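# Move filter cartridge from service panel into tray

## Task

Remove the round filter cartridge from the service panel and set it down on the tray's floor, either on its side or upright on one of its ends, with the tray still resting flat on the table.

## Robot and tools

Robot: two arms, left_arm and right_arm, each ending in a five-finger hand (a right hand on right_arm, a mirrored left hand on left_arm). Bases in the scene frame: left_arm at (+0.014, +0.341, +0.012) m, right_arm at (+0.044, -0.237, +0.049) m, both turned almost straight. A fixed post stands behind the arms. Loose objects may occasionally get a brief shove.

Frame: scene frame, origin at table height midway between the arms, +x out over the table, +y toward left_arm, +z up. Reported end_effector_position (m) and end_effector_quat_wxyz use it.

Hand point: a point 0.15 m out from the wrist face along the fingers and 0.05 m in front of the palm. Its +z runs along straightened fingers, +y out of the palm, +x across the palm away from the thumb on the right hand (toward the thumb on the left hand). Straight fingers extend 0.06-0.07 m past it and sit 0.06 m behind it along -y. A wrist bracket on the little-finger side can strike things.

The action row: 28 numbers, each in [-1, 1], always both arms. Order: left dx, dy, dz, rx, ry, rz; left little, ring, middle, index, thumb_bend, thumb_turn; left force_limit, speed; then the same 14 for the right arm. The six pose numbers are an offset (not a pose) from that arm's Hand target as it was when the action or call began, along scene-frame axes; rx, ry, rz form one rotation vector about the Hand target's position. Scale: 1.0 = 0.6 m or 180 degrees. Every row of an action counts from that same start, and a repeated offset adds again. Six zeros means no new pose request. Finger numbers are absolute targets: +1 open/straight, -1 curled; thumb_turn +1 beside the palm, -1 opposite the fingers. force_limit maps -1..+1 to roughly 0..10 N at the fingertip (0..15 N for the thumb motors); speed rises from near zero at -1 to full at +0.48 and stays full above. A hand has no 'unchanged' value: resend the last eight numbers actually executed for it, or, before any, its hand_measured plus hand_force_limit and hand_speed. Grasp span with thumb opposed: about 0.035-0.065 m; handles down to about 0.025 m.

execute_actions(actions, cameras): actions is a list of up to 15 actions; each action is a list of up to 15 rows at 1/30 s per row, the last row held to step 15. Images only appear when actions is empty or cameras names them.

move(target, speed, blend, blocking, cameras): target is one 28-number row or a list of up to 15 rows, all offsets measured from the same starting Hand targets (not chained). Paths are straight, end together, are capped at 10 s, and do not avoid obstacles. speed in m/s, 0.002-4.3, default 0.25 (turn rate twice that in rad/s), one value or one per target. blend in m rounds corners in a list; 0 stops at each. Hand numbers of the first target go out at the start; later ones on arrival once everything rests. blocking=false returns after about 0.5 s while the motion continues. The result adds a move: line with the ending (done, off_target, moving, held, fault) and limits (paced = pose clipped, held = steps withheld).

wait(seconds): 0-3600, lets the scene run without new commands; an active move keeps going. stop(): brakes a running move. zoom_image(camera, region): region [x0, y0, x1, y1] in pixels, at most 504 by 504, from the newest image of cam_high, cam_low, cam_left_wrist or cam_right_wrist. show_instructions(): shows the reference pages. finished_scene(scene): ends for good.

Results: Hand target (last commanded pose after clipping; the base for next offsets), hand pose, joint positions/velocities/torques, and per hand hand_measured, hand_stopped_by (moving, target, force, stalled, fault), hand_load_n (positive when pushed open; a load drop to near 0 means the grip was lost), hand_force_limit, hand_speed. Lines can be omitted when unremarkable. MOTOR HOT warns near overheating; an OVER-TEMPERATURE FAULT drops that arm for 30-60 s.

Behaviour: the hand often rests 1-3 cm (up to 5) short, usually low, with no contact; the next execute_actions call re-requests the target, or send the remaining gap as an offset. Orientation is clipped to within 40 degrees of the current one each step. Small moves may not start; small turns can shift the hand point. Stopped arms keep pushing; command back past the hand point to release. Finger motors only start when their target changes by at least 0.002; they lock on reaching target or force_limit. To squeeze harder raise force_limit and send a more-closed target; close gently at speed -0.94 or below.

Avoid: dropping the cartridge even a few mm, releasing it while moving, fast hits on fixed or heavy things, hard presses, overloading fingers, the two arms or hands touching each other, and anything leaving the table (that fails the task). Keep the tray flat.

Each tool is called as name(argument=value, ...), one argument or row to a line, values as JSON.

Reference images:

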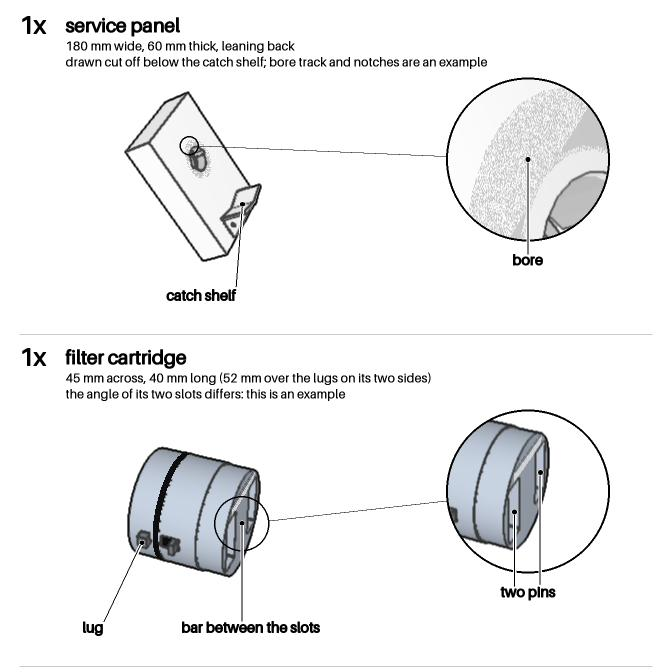

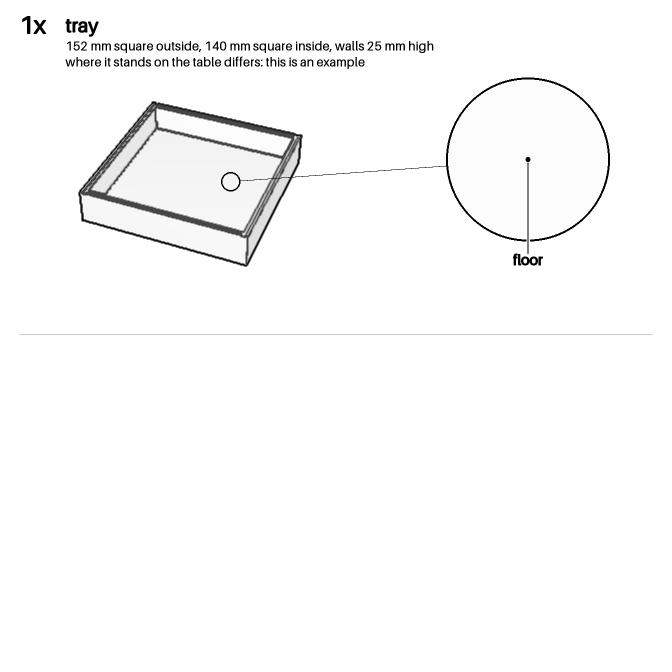

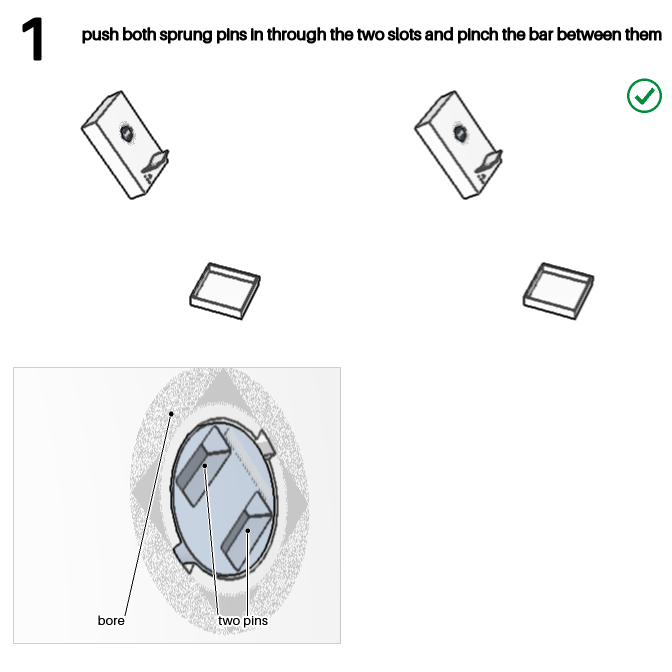

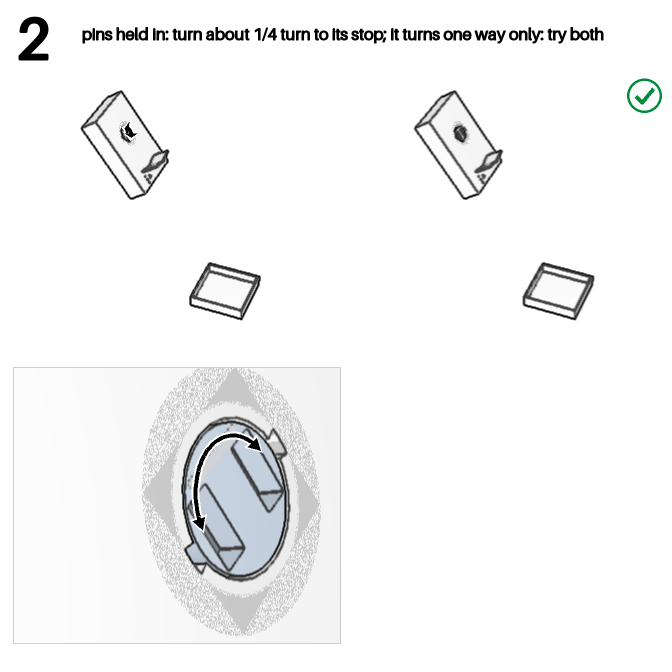

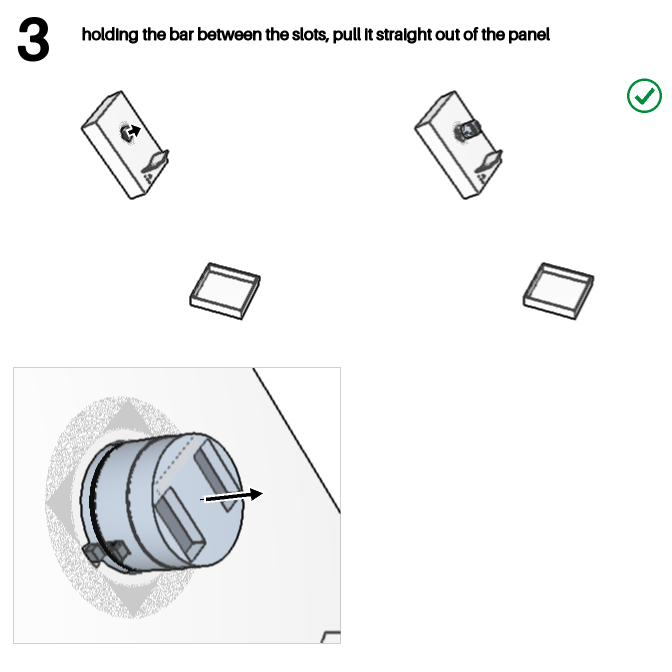

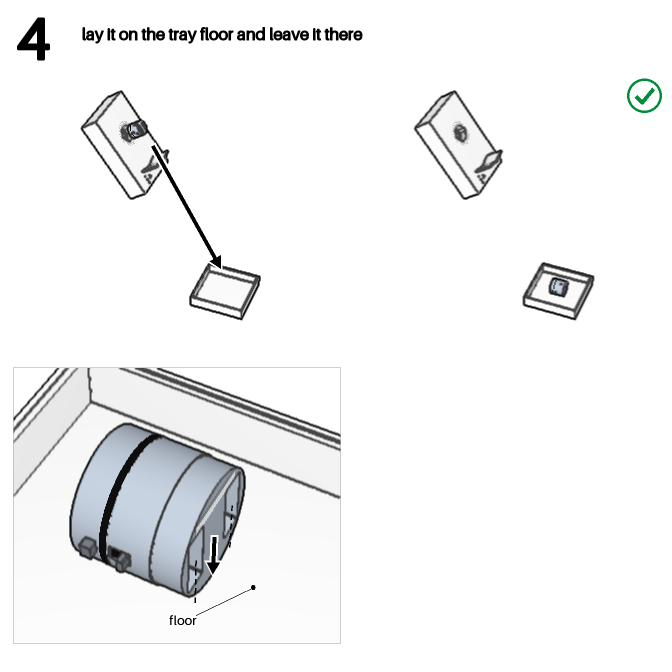

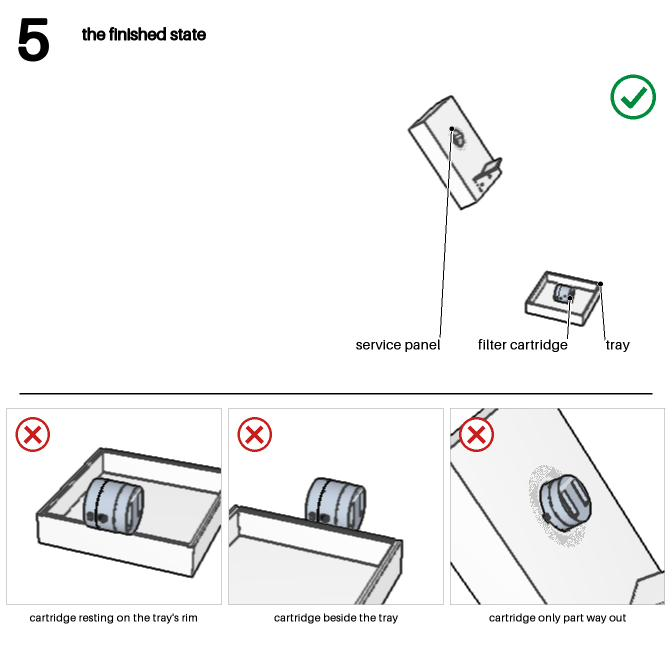

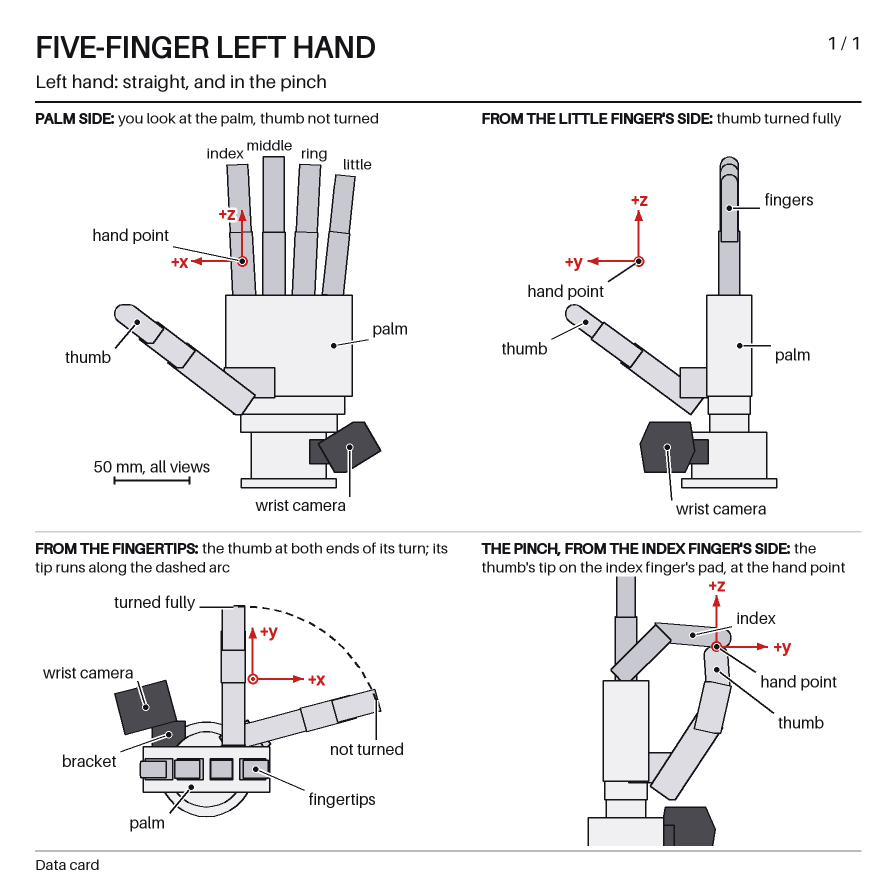

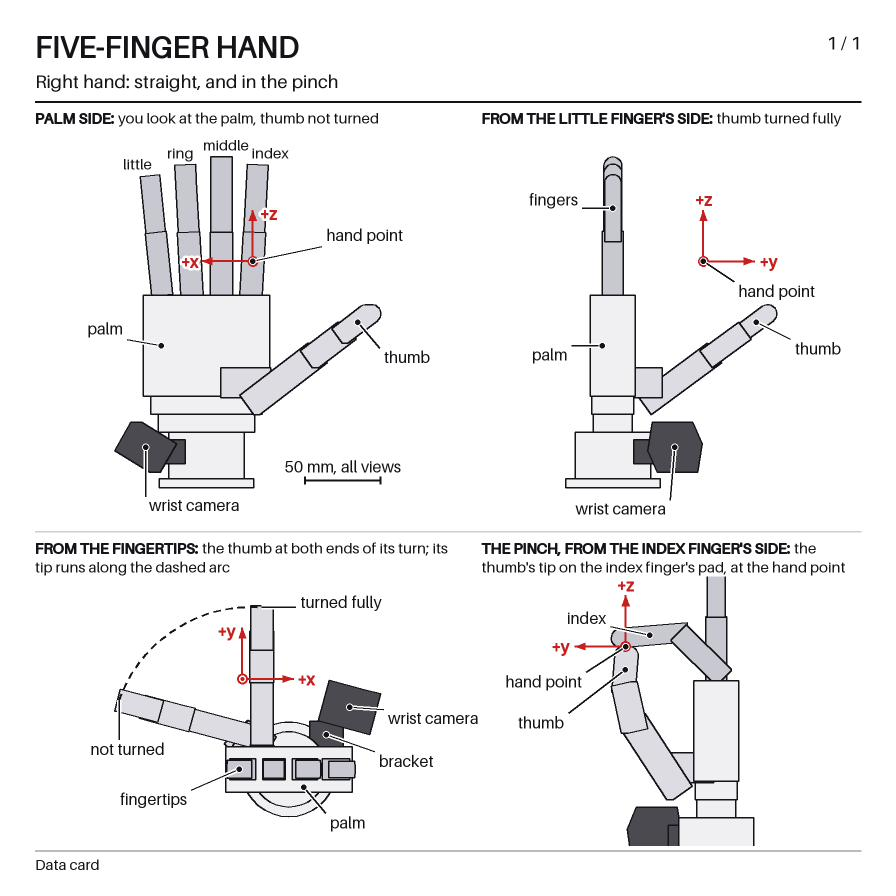

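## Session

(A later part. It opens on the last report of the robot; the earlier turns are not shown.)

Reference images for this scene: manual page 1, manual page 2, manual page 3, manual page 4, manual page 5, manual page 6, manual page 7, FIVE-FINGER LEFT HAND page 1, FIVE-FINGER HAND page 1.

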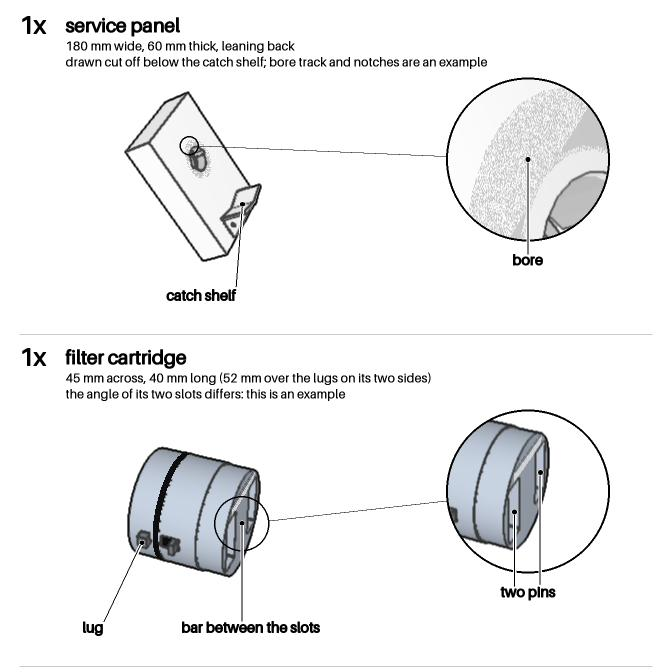

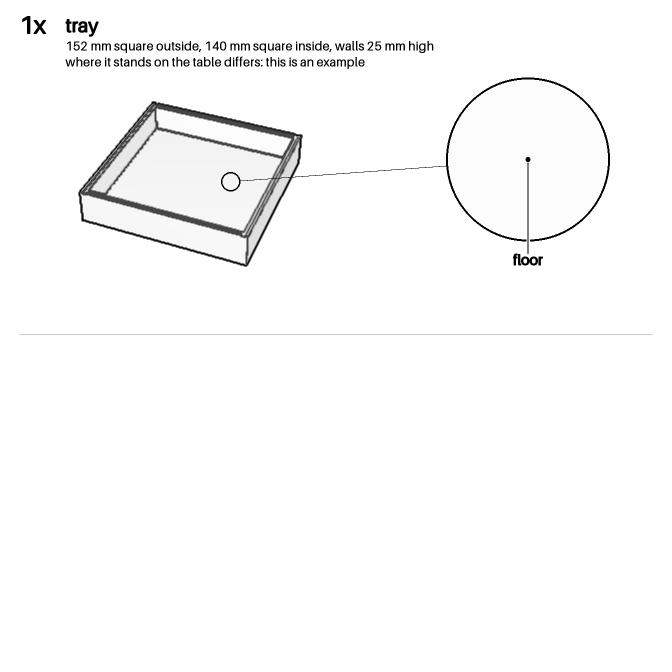

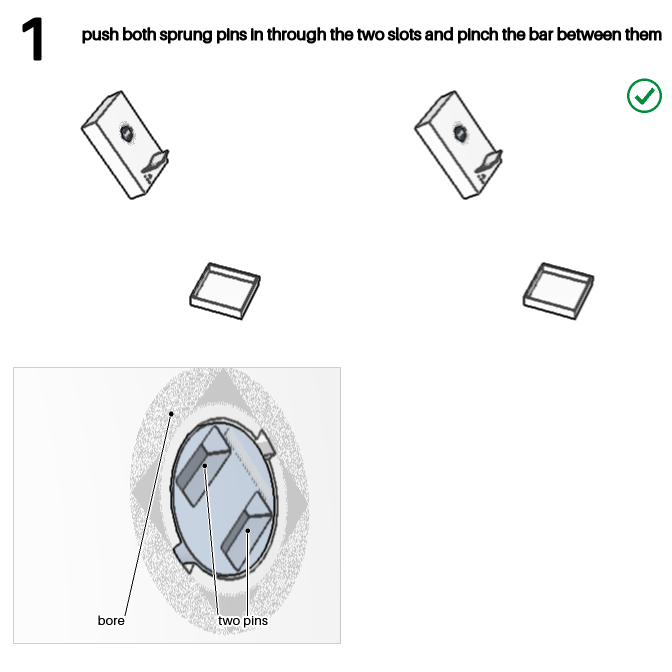

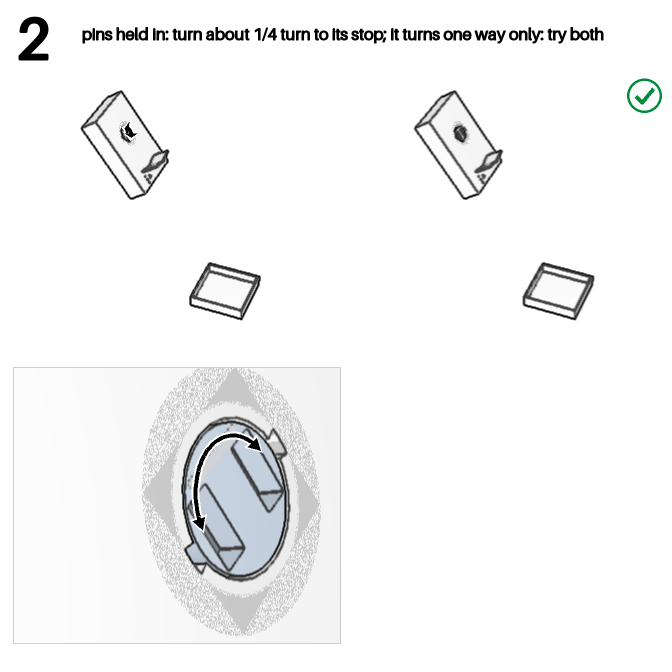

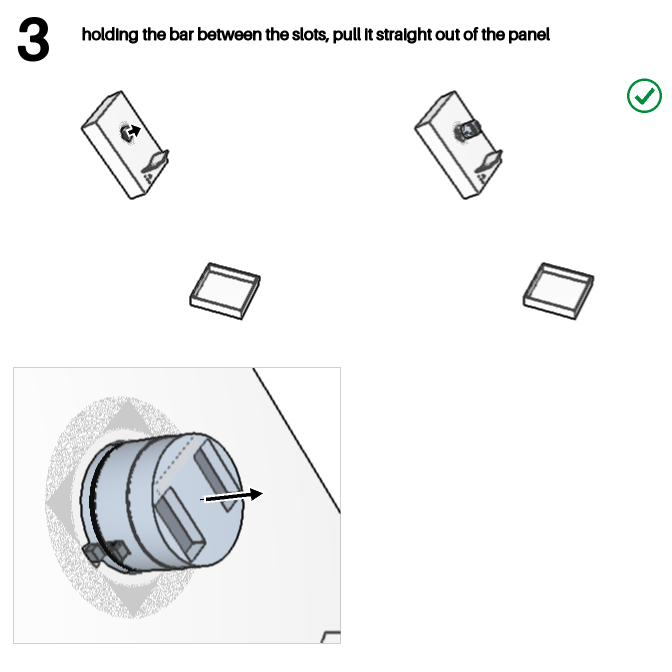

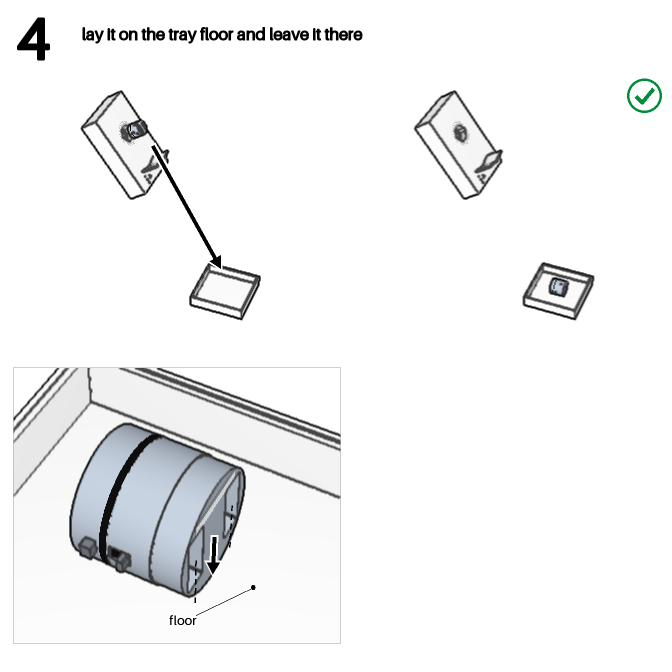

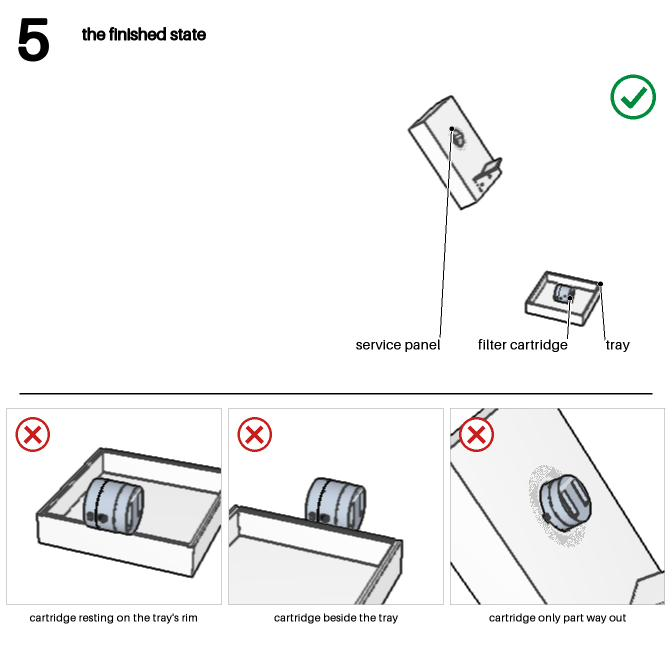

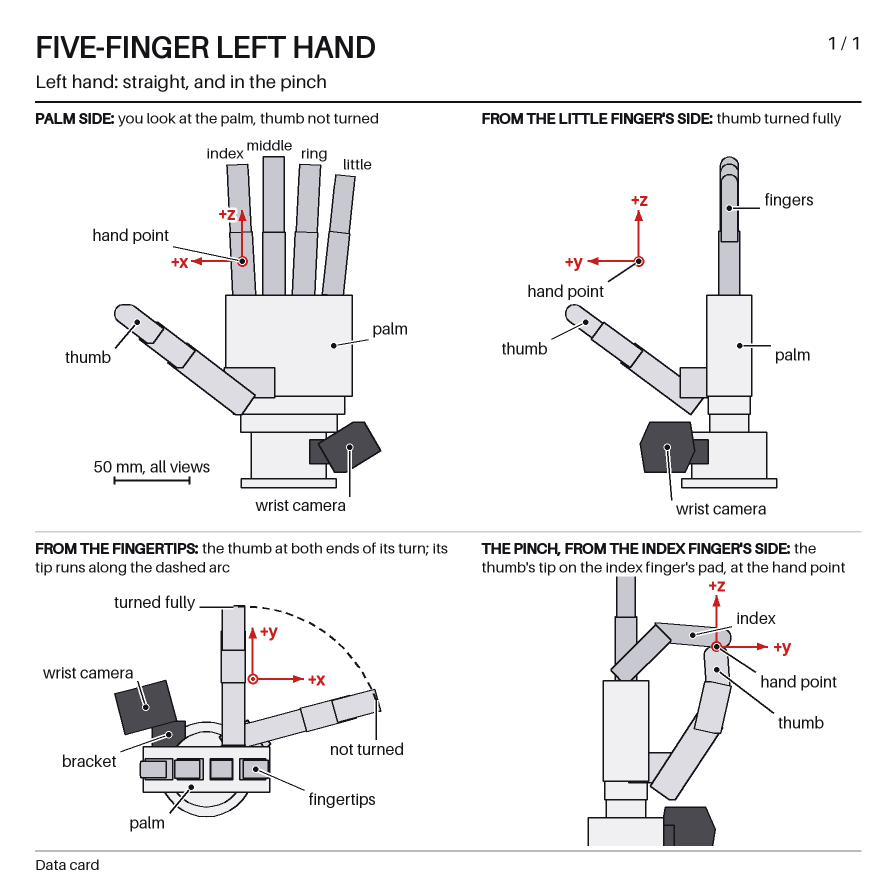

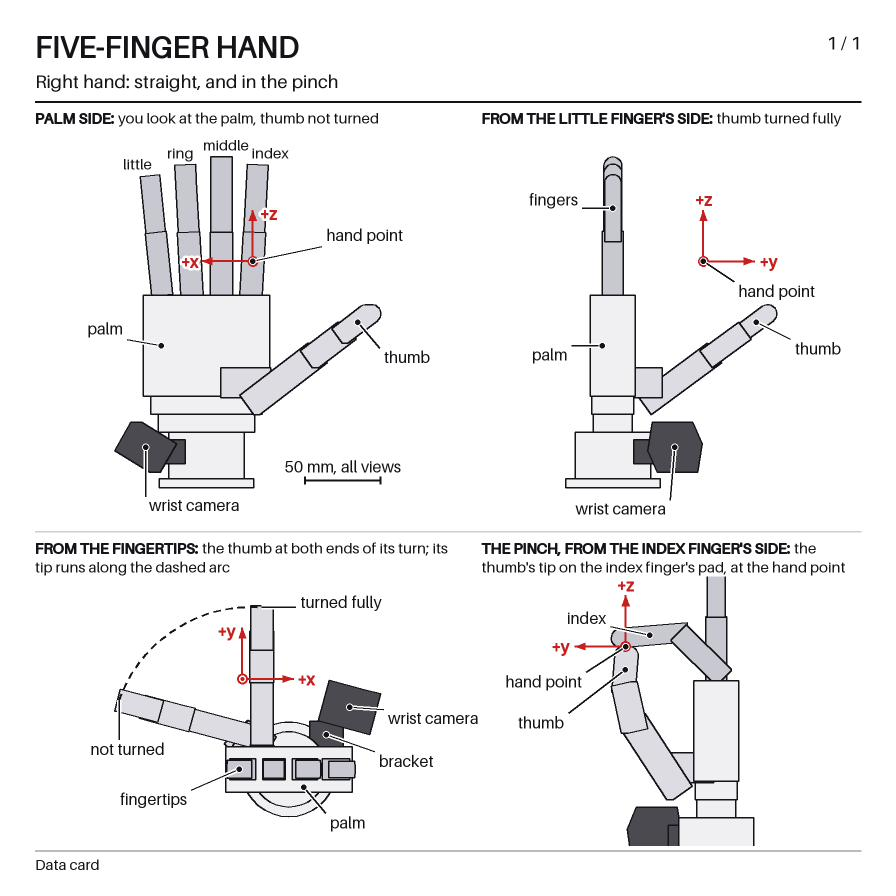

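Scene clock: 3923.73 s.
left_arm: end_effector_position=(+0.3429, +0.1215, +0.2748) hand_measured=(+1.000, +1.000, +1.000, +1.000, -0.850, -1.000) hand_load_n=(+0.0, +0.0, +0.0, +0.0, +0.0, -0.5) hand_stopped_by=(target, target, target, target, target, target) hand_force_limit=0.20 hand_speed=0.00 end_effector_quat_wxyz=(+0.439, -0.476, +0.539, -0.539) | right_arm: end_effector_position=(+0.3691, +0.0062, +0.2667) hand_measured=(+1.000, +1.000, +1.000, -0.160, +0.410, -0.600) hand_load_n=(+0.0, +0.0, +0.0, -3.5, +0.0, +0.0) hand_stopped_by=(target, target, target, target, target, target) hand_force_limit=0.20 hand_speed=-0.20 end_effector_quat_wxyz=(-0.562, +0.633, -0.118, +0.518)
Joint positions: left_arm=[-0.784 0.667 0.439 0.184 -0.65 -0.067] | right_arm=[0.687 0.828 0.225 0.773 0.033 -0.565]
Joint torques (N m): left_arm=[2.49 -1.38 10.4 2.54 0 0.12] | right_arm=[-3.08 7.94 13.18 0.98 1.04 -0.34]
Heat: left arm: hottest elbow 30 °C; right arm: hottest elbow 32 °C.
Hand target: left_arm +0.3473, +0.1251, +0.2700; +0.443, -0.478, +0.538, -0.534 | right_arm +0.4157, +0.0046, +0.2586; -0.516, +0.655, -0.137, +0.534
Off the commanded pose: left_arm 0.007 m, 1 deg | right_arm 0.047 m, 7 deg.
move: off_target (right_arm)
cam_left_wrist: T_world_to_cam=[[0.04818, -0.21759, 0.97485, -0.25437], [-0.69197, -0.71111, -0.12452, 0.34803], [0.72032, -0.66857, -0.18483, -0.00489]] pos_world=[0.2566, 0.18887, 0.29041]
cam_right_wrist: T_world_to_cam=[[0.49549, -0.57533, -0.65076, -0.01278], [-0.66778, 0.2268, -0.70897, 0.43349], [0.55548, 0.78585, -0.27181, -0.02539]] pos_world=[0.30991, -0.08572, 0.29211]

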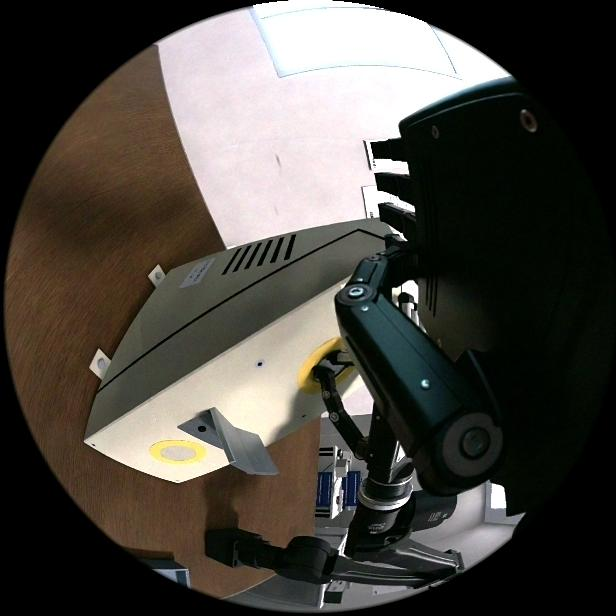

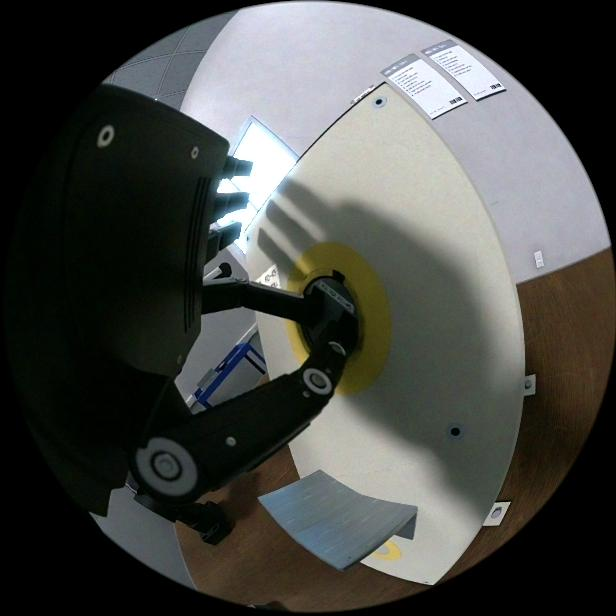

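move(
  target=[0,0,0,0,0,0,1,1,1,1,-0.85,-1,0.2,0.0,-0.0008,0.0013,-0.0012,-0.0455,0,0.0319,1,1,1,-0.16,0.41,-0.60,0.2,-0.2],
  speed=0.1,
  cameras=["cam_left_wrist"],
)

zoom_image(
  camera="cam_left_wrist",
  region=[305, 338, 357, 390],
)

Scene clock: 3937.57 s.
left_arm: end_effector_position=(+0.3429, +0.1215, +0.2748) hand_measured=(+1.000, +1.000, +1.000, +1.000, -0.850, -1.000) hand_load_n=(+0.0, +0.0, +0.0, +0.0, +0.0, +0.0) hand_stopped_by=(target, target, target, target, target, target) hand_force_limit=0.20 hand_speed=0.00 end_effector_quat_wxyz=(+0.439, -0.476, +0.539, -0.539) | right_arm: end_effector_position=(+0.3693, +0.0068, +0.2654) hand_measured=(+1.000, +1.000, +1.000, -0.160, +0.410, -0.600) hand_load_n=(+0.0, +0.0, +0.0, -8.5, -0.5, +3.0) hand_stopped_by=(target, target, target, target, target, target) hand_force_limit=0.20 hand_speed=-0.20 end_effector_quat_wxyz=(-0.550, +0.667, -0.061, +0.498)
Joint positions: left_arm=[-0.784 0.667 0.439 0.184 -0.65 -0.067] | right_arm=[0.617 0.786 0.262 0.627 -0.139 -0.63]
Joint torques (N m): left_arm=[2.37 -1.44 10.39 2.55 0 0.12] | right_arm=[-1.73 7.65 13.9 0.06 1.23 -0.75]
Heat: left arm: hottest elbow 30 °C; right arm: hottest elbow 34 °C.
Hand target: left_arm +0.3473, +0.1251, +0.2700; +0.443, -0.478, +0.538, -0.534 | right_arm +0.4153, +0.0054, +0.2579; -0.494, +0.696, -0.066, +0.516
Off the commanded pose: left_arm 0.007 m, 1 deg | right_arm 0.047 m, 8 deg.
move: off_target (right_arm)
cam_left_wrist: T_world_to_cam=[[0.04818, -0.21759, 0.97485, -0.25437], [-0.69197, -0.71111, -0.12452, 0.34803], [0.72032, -0.66857, -0.18483, -0.00489]] pos_world=[0.2566, 0.18887, 0.29041]

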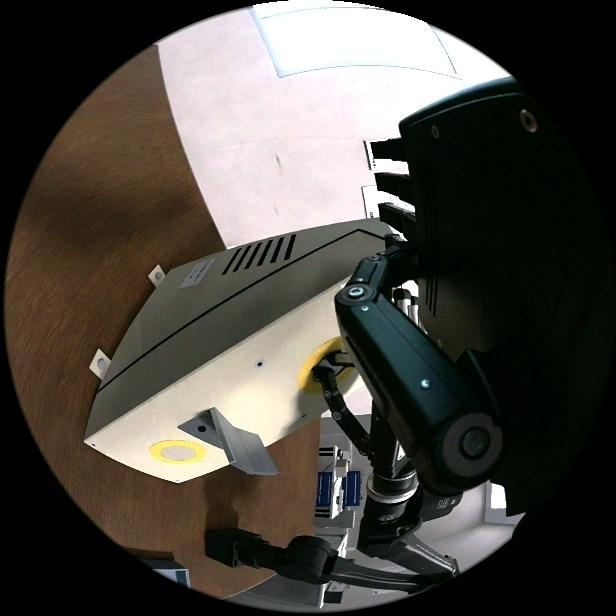

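Scaled by 9.692 from the camera's image (finer frame: 880x880).

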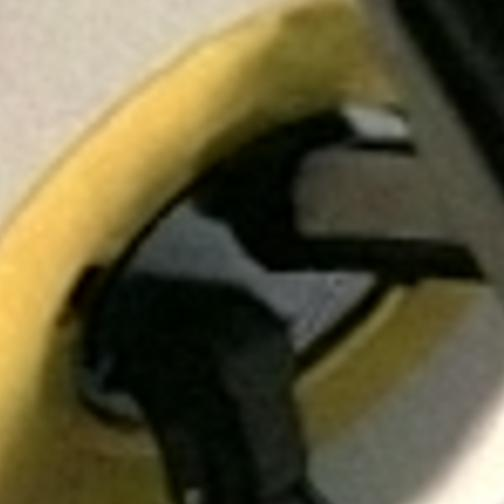

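move(
  target=[0,0,0,0,0,0,1,1,1,1,-0.85,-1,0.2,0.0,-0.0012,0.0011,-0.0016,-0.0455,0,0.0319,1,1,1,-0.16,0.41,-0.60,0.2,-0.2],
  speed=0.1,
  cameras=["cam_left_wrist","cam_right_wrist"],
)

zoom_image(
  camera="cam_left_wrist",
  region=[305, 338, 357, 390],
)

zoom_image(
  camera="cam_right_wrist",
  region=[290, 240, 370, 320],
)

Scene clock: 3942.90 s.
left_arm: end_effector_position=(+0.3429, +0.1215, +0.2748) hand_measured=(+1.000, +1.000, +1.000, +1.000, -0.850, -1.000) hand_load_n=(+0.0, +0.0, +0.0, +0.0, +0.5, +0.0) hand_stopped_by=(target, target, target, target, target, target) hand_force_limit=0.20 hand_speed=0.00 end_effector_quat_wxyz=(+0.439, -0.476, +0.539, -0.539) | right_arm: end_effector_position=(+0.3694, +0.0097, +0.2658) hand_measured=(+1.000, +1.000, +1.000, -0.162, +0.412, -0.600) hand_load_n=(+0.0, +0.0, +0.0, -16.5, +5.5, +11.0) hand_stopped_by=(target, target, target, target, target, target) hand_force_limit=0.20 hand_speed=-0.20 end_effector_quat_wxyz=(-0.528, +0.708, -0.002, +0.468)
Joint positions: left_arm=[-0.784 0.667 0.439 0.184 -0.65 -0.067] | right_arm=[0.567 0.758 0.335 0.42 -0.288 -0.723]
Joint torques (N m): left_arm=[2.37 -1.44 10.41 2.54 0.01 0.12] | right_arm=[-1.2 7.77 13.11 1.35 1.52 -1.07]
Heat: left arm: hottest elbow 30 °C; right arm: hottest elbow 34 °C.
Hand target: left_arm +0.3473, +0.1251, +0.2700; +0.443, -0.478, +0.538, -0.534 | right_arm +0.4145, +0.0061, +0.2569; -0.469, +0.732, +0.006, +0.494
Off the commanded pose: left_arm 0.007 m, 1 deg | right_arm 0.046 m, 8 deg.
move: off_target (right_arm)
cam_left_wrist: T_world_to_cam=[[0.04818, -0.21759, 0.97485, -0.25437], [-0.69197, -0.71111, -0.12452, 0.34803], [0.72032, -0.66857, -0.18483, -0.00489]] pos_world=[0.2566, 0.18887, 0.29041]
cam_right_wrist: T_world_to_cam=[[0.59657, -0.61241, -0.51871, -0.08361], [-0.69495, -0.0709, -0.71555, 0.44689], [0.40143, 0.78736, -0.46789, 0.08059]] pos_world=[0.3281, -0.08297, 0.31411]

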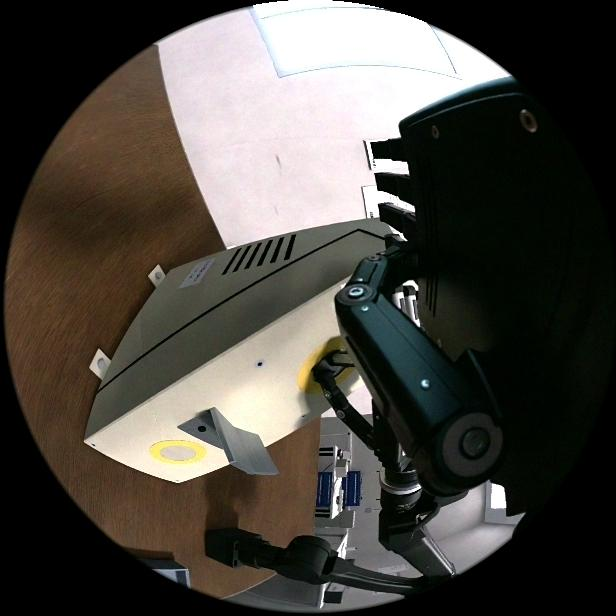

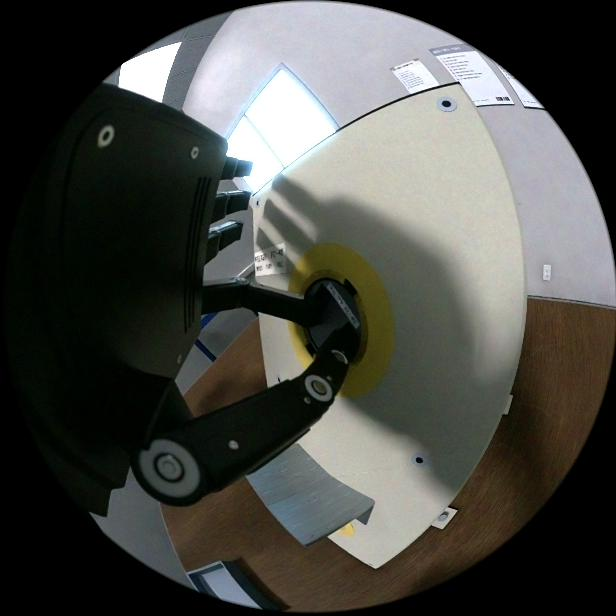

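Scaled by 9.692 from the camera's image (finer frame: 880x880).

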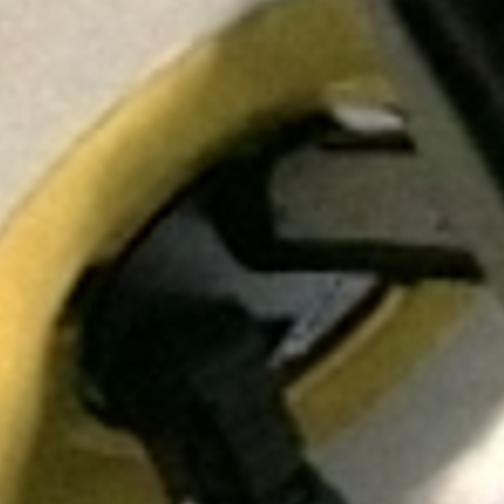

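Scaled by 6.300 from the camera's image (finer frame: 880x880).

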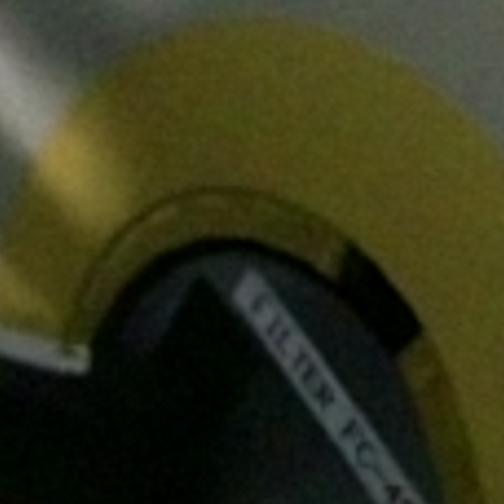

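move(
  target=[
    [0,0,0,0,0,0,1,1,1,1,-0.85,-1,0.2,0.0,-0.1025,0.006,0.034,0,0,0,1,1,1,-0.16,0.41,-0.60,0.2,-0.2],
    [0,0,0,0,0,0,1,1,1,1,-0.85,-1,0.2,0.0,-0.1575,-0.0935,0.0385,0.116,-0.0306,-0.0331,1,1,1,-0.16,0.41,-0.60,0.2,-0.2],
  ],
  speed=[0.08,0.12],
  cameras=["cam_left_wrist","cam_high"],
)

zoom_image(
  camera="cam_left_wrist",
  region=[305, 338, 357, 390],
)

Scene clock: 4063.43 s.
left_arm: end_effector_position=(+0.3429, +0.1215, +0.2748) hand_measured=(+1.000, +1.000, +1.000, +1.000, -0.850, -1.000) hand_load_n=(+0.0, +0.0, +0.0, +0.0, +0.0, +0.0) hand_stopped_by=(target, target, target, target, target, target) hand_force_limit=0.20 hand_speed=0.00 end_effector_quat_wxyz=(+0.439, -0.476, +0.539, -0.539) | right_arm: end_effector_position=(+0.3201, -0.0473, +0.2749) hand_measured=(+1.000, +1.000, +1.000, -0.160, +0.410, -0.600) hand_load_n=(+0.0, +0.0, +0.0, +0.0, +0.0, +0.5) hand_stopped_by=(target, target, target, target, target, target) hand_force_limit=0.20 hand_speed=-0.20 end_effector_quat_wxyz=(-0.560, +0.621, -0.093, +0.540)
Joint positions: left_arm=[-0.784 0.667 0.439 0.184 -0.65 -0.067] | right_arm=[0.612 0.331 0.111 0.433 -0.053 -0.607]
Joint torques (N m): left_arm=[2.49 -1.49 10.4 2.54 0.01 0.11] | right_arm=[0.5 1.26 8.38 3.12 0.09 0.13]
Heat: left arm: hottest elbow 30 °C; right arm: hottest elbow 37 °C.
Hand target: left_arm +0.3473, +0.1251, +0.2700; +0.443, -0.478, +0.538, -0.534 | right_arm +0.3200, -0.0500, +0.2801; -0.567, +0.610, -0.099, +0.545
Off the commanded pose: left_arm 0.007 m, 1 deg | right_arm 0.006 m, 2 deg.
move: done
cam_left_wrist: T_world_to_cam=[[0.04818, -0.21759, 0.97485, -0.25437], [-0.69197, -0.71111, -0.12452, 0.34803], [0.72032, -0.66857, -0.18483, -0.00489]] pos_world=[0.2566, 0.18887, 0.29041]
Images, in order (width x height): cam_high 896x504, cam_left_wrist 616x616.

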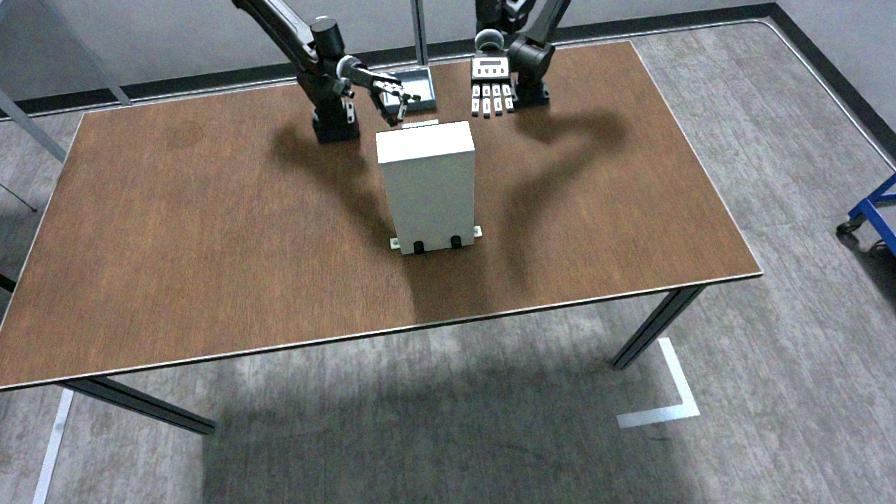

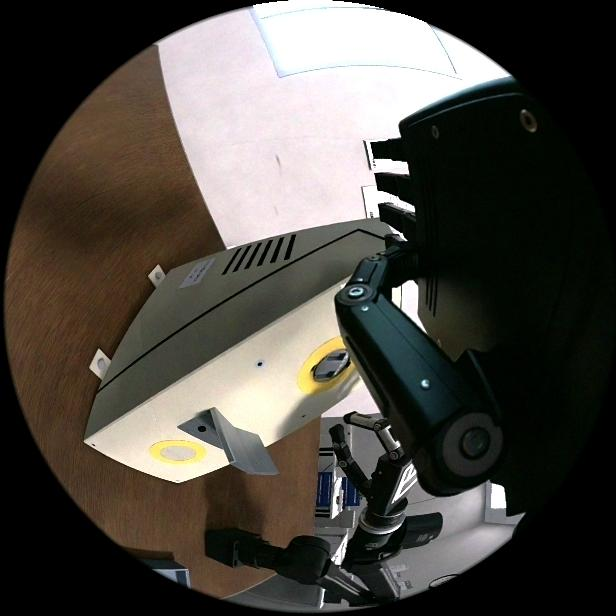

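Scaled by 9.692 from the camera's image (finer frame: 880x880).

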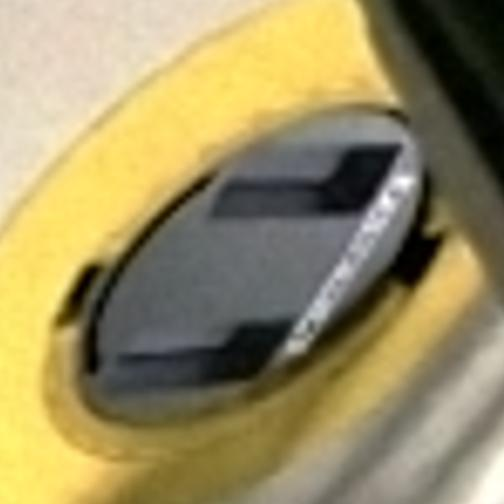

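zoom_image(
  camera="cam_left_wrist",
  region=[312, 346, 352, 386],
)

zoom_image(
  camera="cam_left_wrist",
  region=[322, 348, 350, 366],
)

Scaled by 12.600 from the camera's image (finer frame: 880x880).

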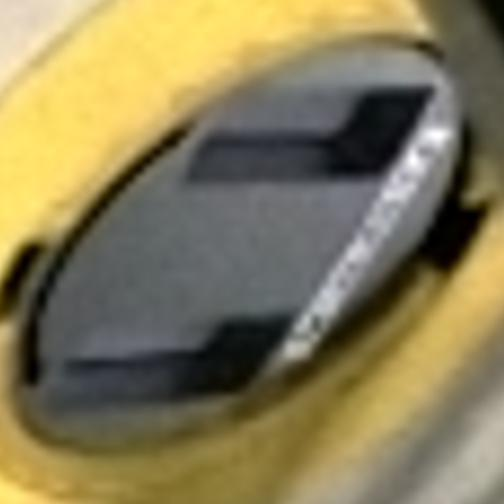

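Scaled by 18.000 from the camera's image (finer frame: 880x880).

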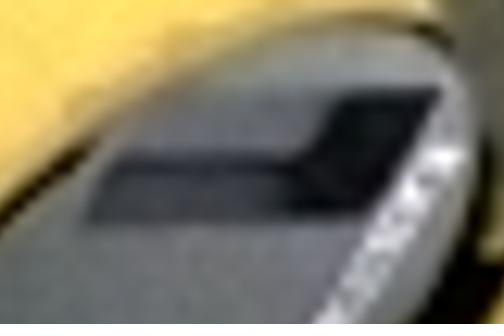

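move(
  target=[
    [-0.162,0.158,0.05,0,0,0,1,1,1,1,-0.85,-1,0.2,0.0,0,0,0,0,0,0,1,1,1,1,0.41,-0.60,0.2,0.0],
    [-0.162,0.158,0.05,0,0,0,1,1,1,1,-0.85,-1,0.2,0.0,0,0,0,0,0,0.0,1,1,1,1,0.41,-1,0.2,0.0],
    [-0.162,0.158,0.05,0,0,0,1,1,1,1,-0.85,-1,0.2,0.0,0,0,0,0,0,0.0,1,1,1,1,-0.85,-1,0.2,0.0],
  ],
  speed=0.12,
  cameras=["cam_right_wrist","cam_low"],
)

Scene clock: 4167.70 s.
left_arm: end_effector_position=(+0.2550, +0.2201, +0.2908) hand_measured=(+1.000, +1.000, +1.000, +1.000, -0.850, -1.000) hand_load_n=(+0.0, +0.0, +0.0, +0.0, +0.0, +0.0) hand_stopped_by=(target, target, target, target, target, target) hand_force_limit=0.20 hand_speed=0.00 end_effector_quat_wxyz=(+0.446, -0.482, +0.541, -0.526) | right_arm: end_effector_position=(+0.3201, -0.0473, +0.2749) hand_measured=(+1.000, +1.000, +1.000, +1.000, -0.850, -1.000) hand_load_n=(+0.0, +0.0, +0.0, +0.0, +0.0, +0.0) hand_stopped_by=(target, target, target, target, target, target) hand_force_limit=0.20 hand_speed=0.00 end_effector_quat_wxyz=(-0.561, +0.621, -0.094, +0.540)
Joint positions: left_arm=[-0.794 0.075 0.41 -0.397 -0.685 -0.064] | right_arm=[0.612 0.331 0.111 0.433 -0.052 -0.606]
Joint torques (N m): left_arm=[-0.09 1.32 12.18 1.25 -0.27 0.08] | right_arm=[0.62 1.38 8.38 3.07 0.08 0.14]
Heat: left arm: hottest elbow 30 °C; right arm: hottest elbow 31 °C.
Hand target: left_arm +0.2500, +0.2199, +0.2999; +0.443, -0.478, +0.538, -0.534 | right_arm +0.3201, -0.0500, +0.2800; -0.566, +0.610, -0.099, +0.545
Off the commanded pose: left_arm 0.010 m, 1 deg | right_arm 0.006 m, 2 deg.
move: done
cam_right_wrist: T_world_to_cam=[[0.53931, -0.58652, -0.60427, -0.04144], [-0.61777, 0.21208, -0.75722, 0.41519], [0.57228, 0.78168, -0.24796, 0.034]] pos_world=[0.25938, -0.13894, 0.29778]
Images, in order (width x height): cam_low 896x504, cam_right_wrist 616x616.

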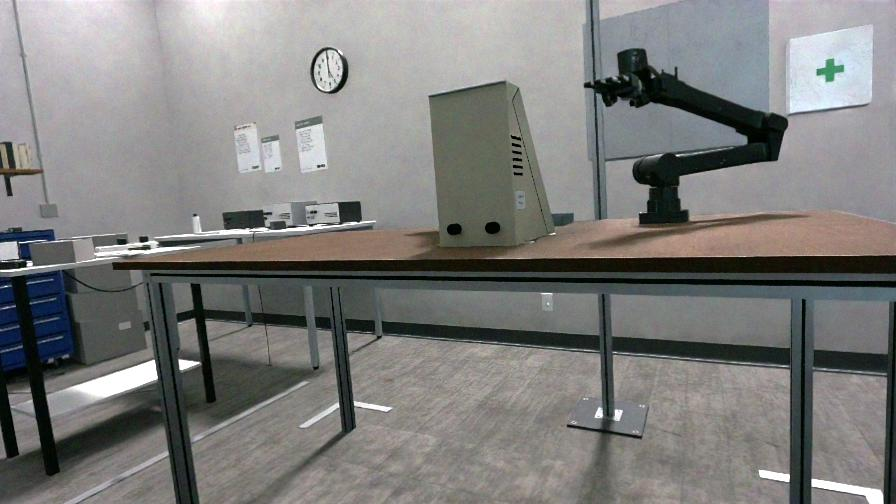

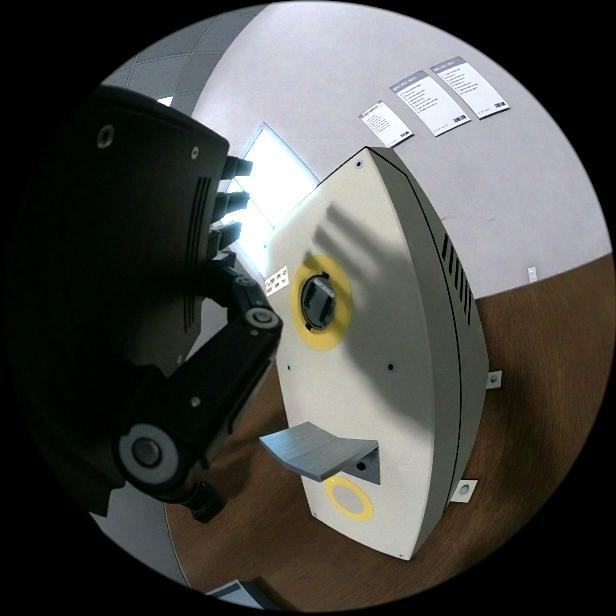

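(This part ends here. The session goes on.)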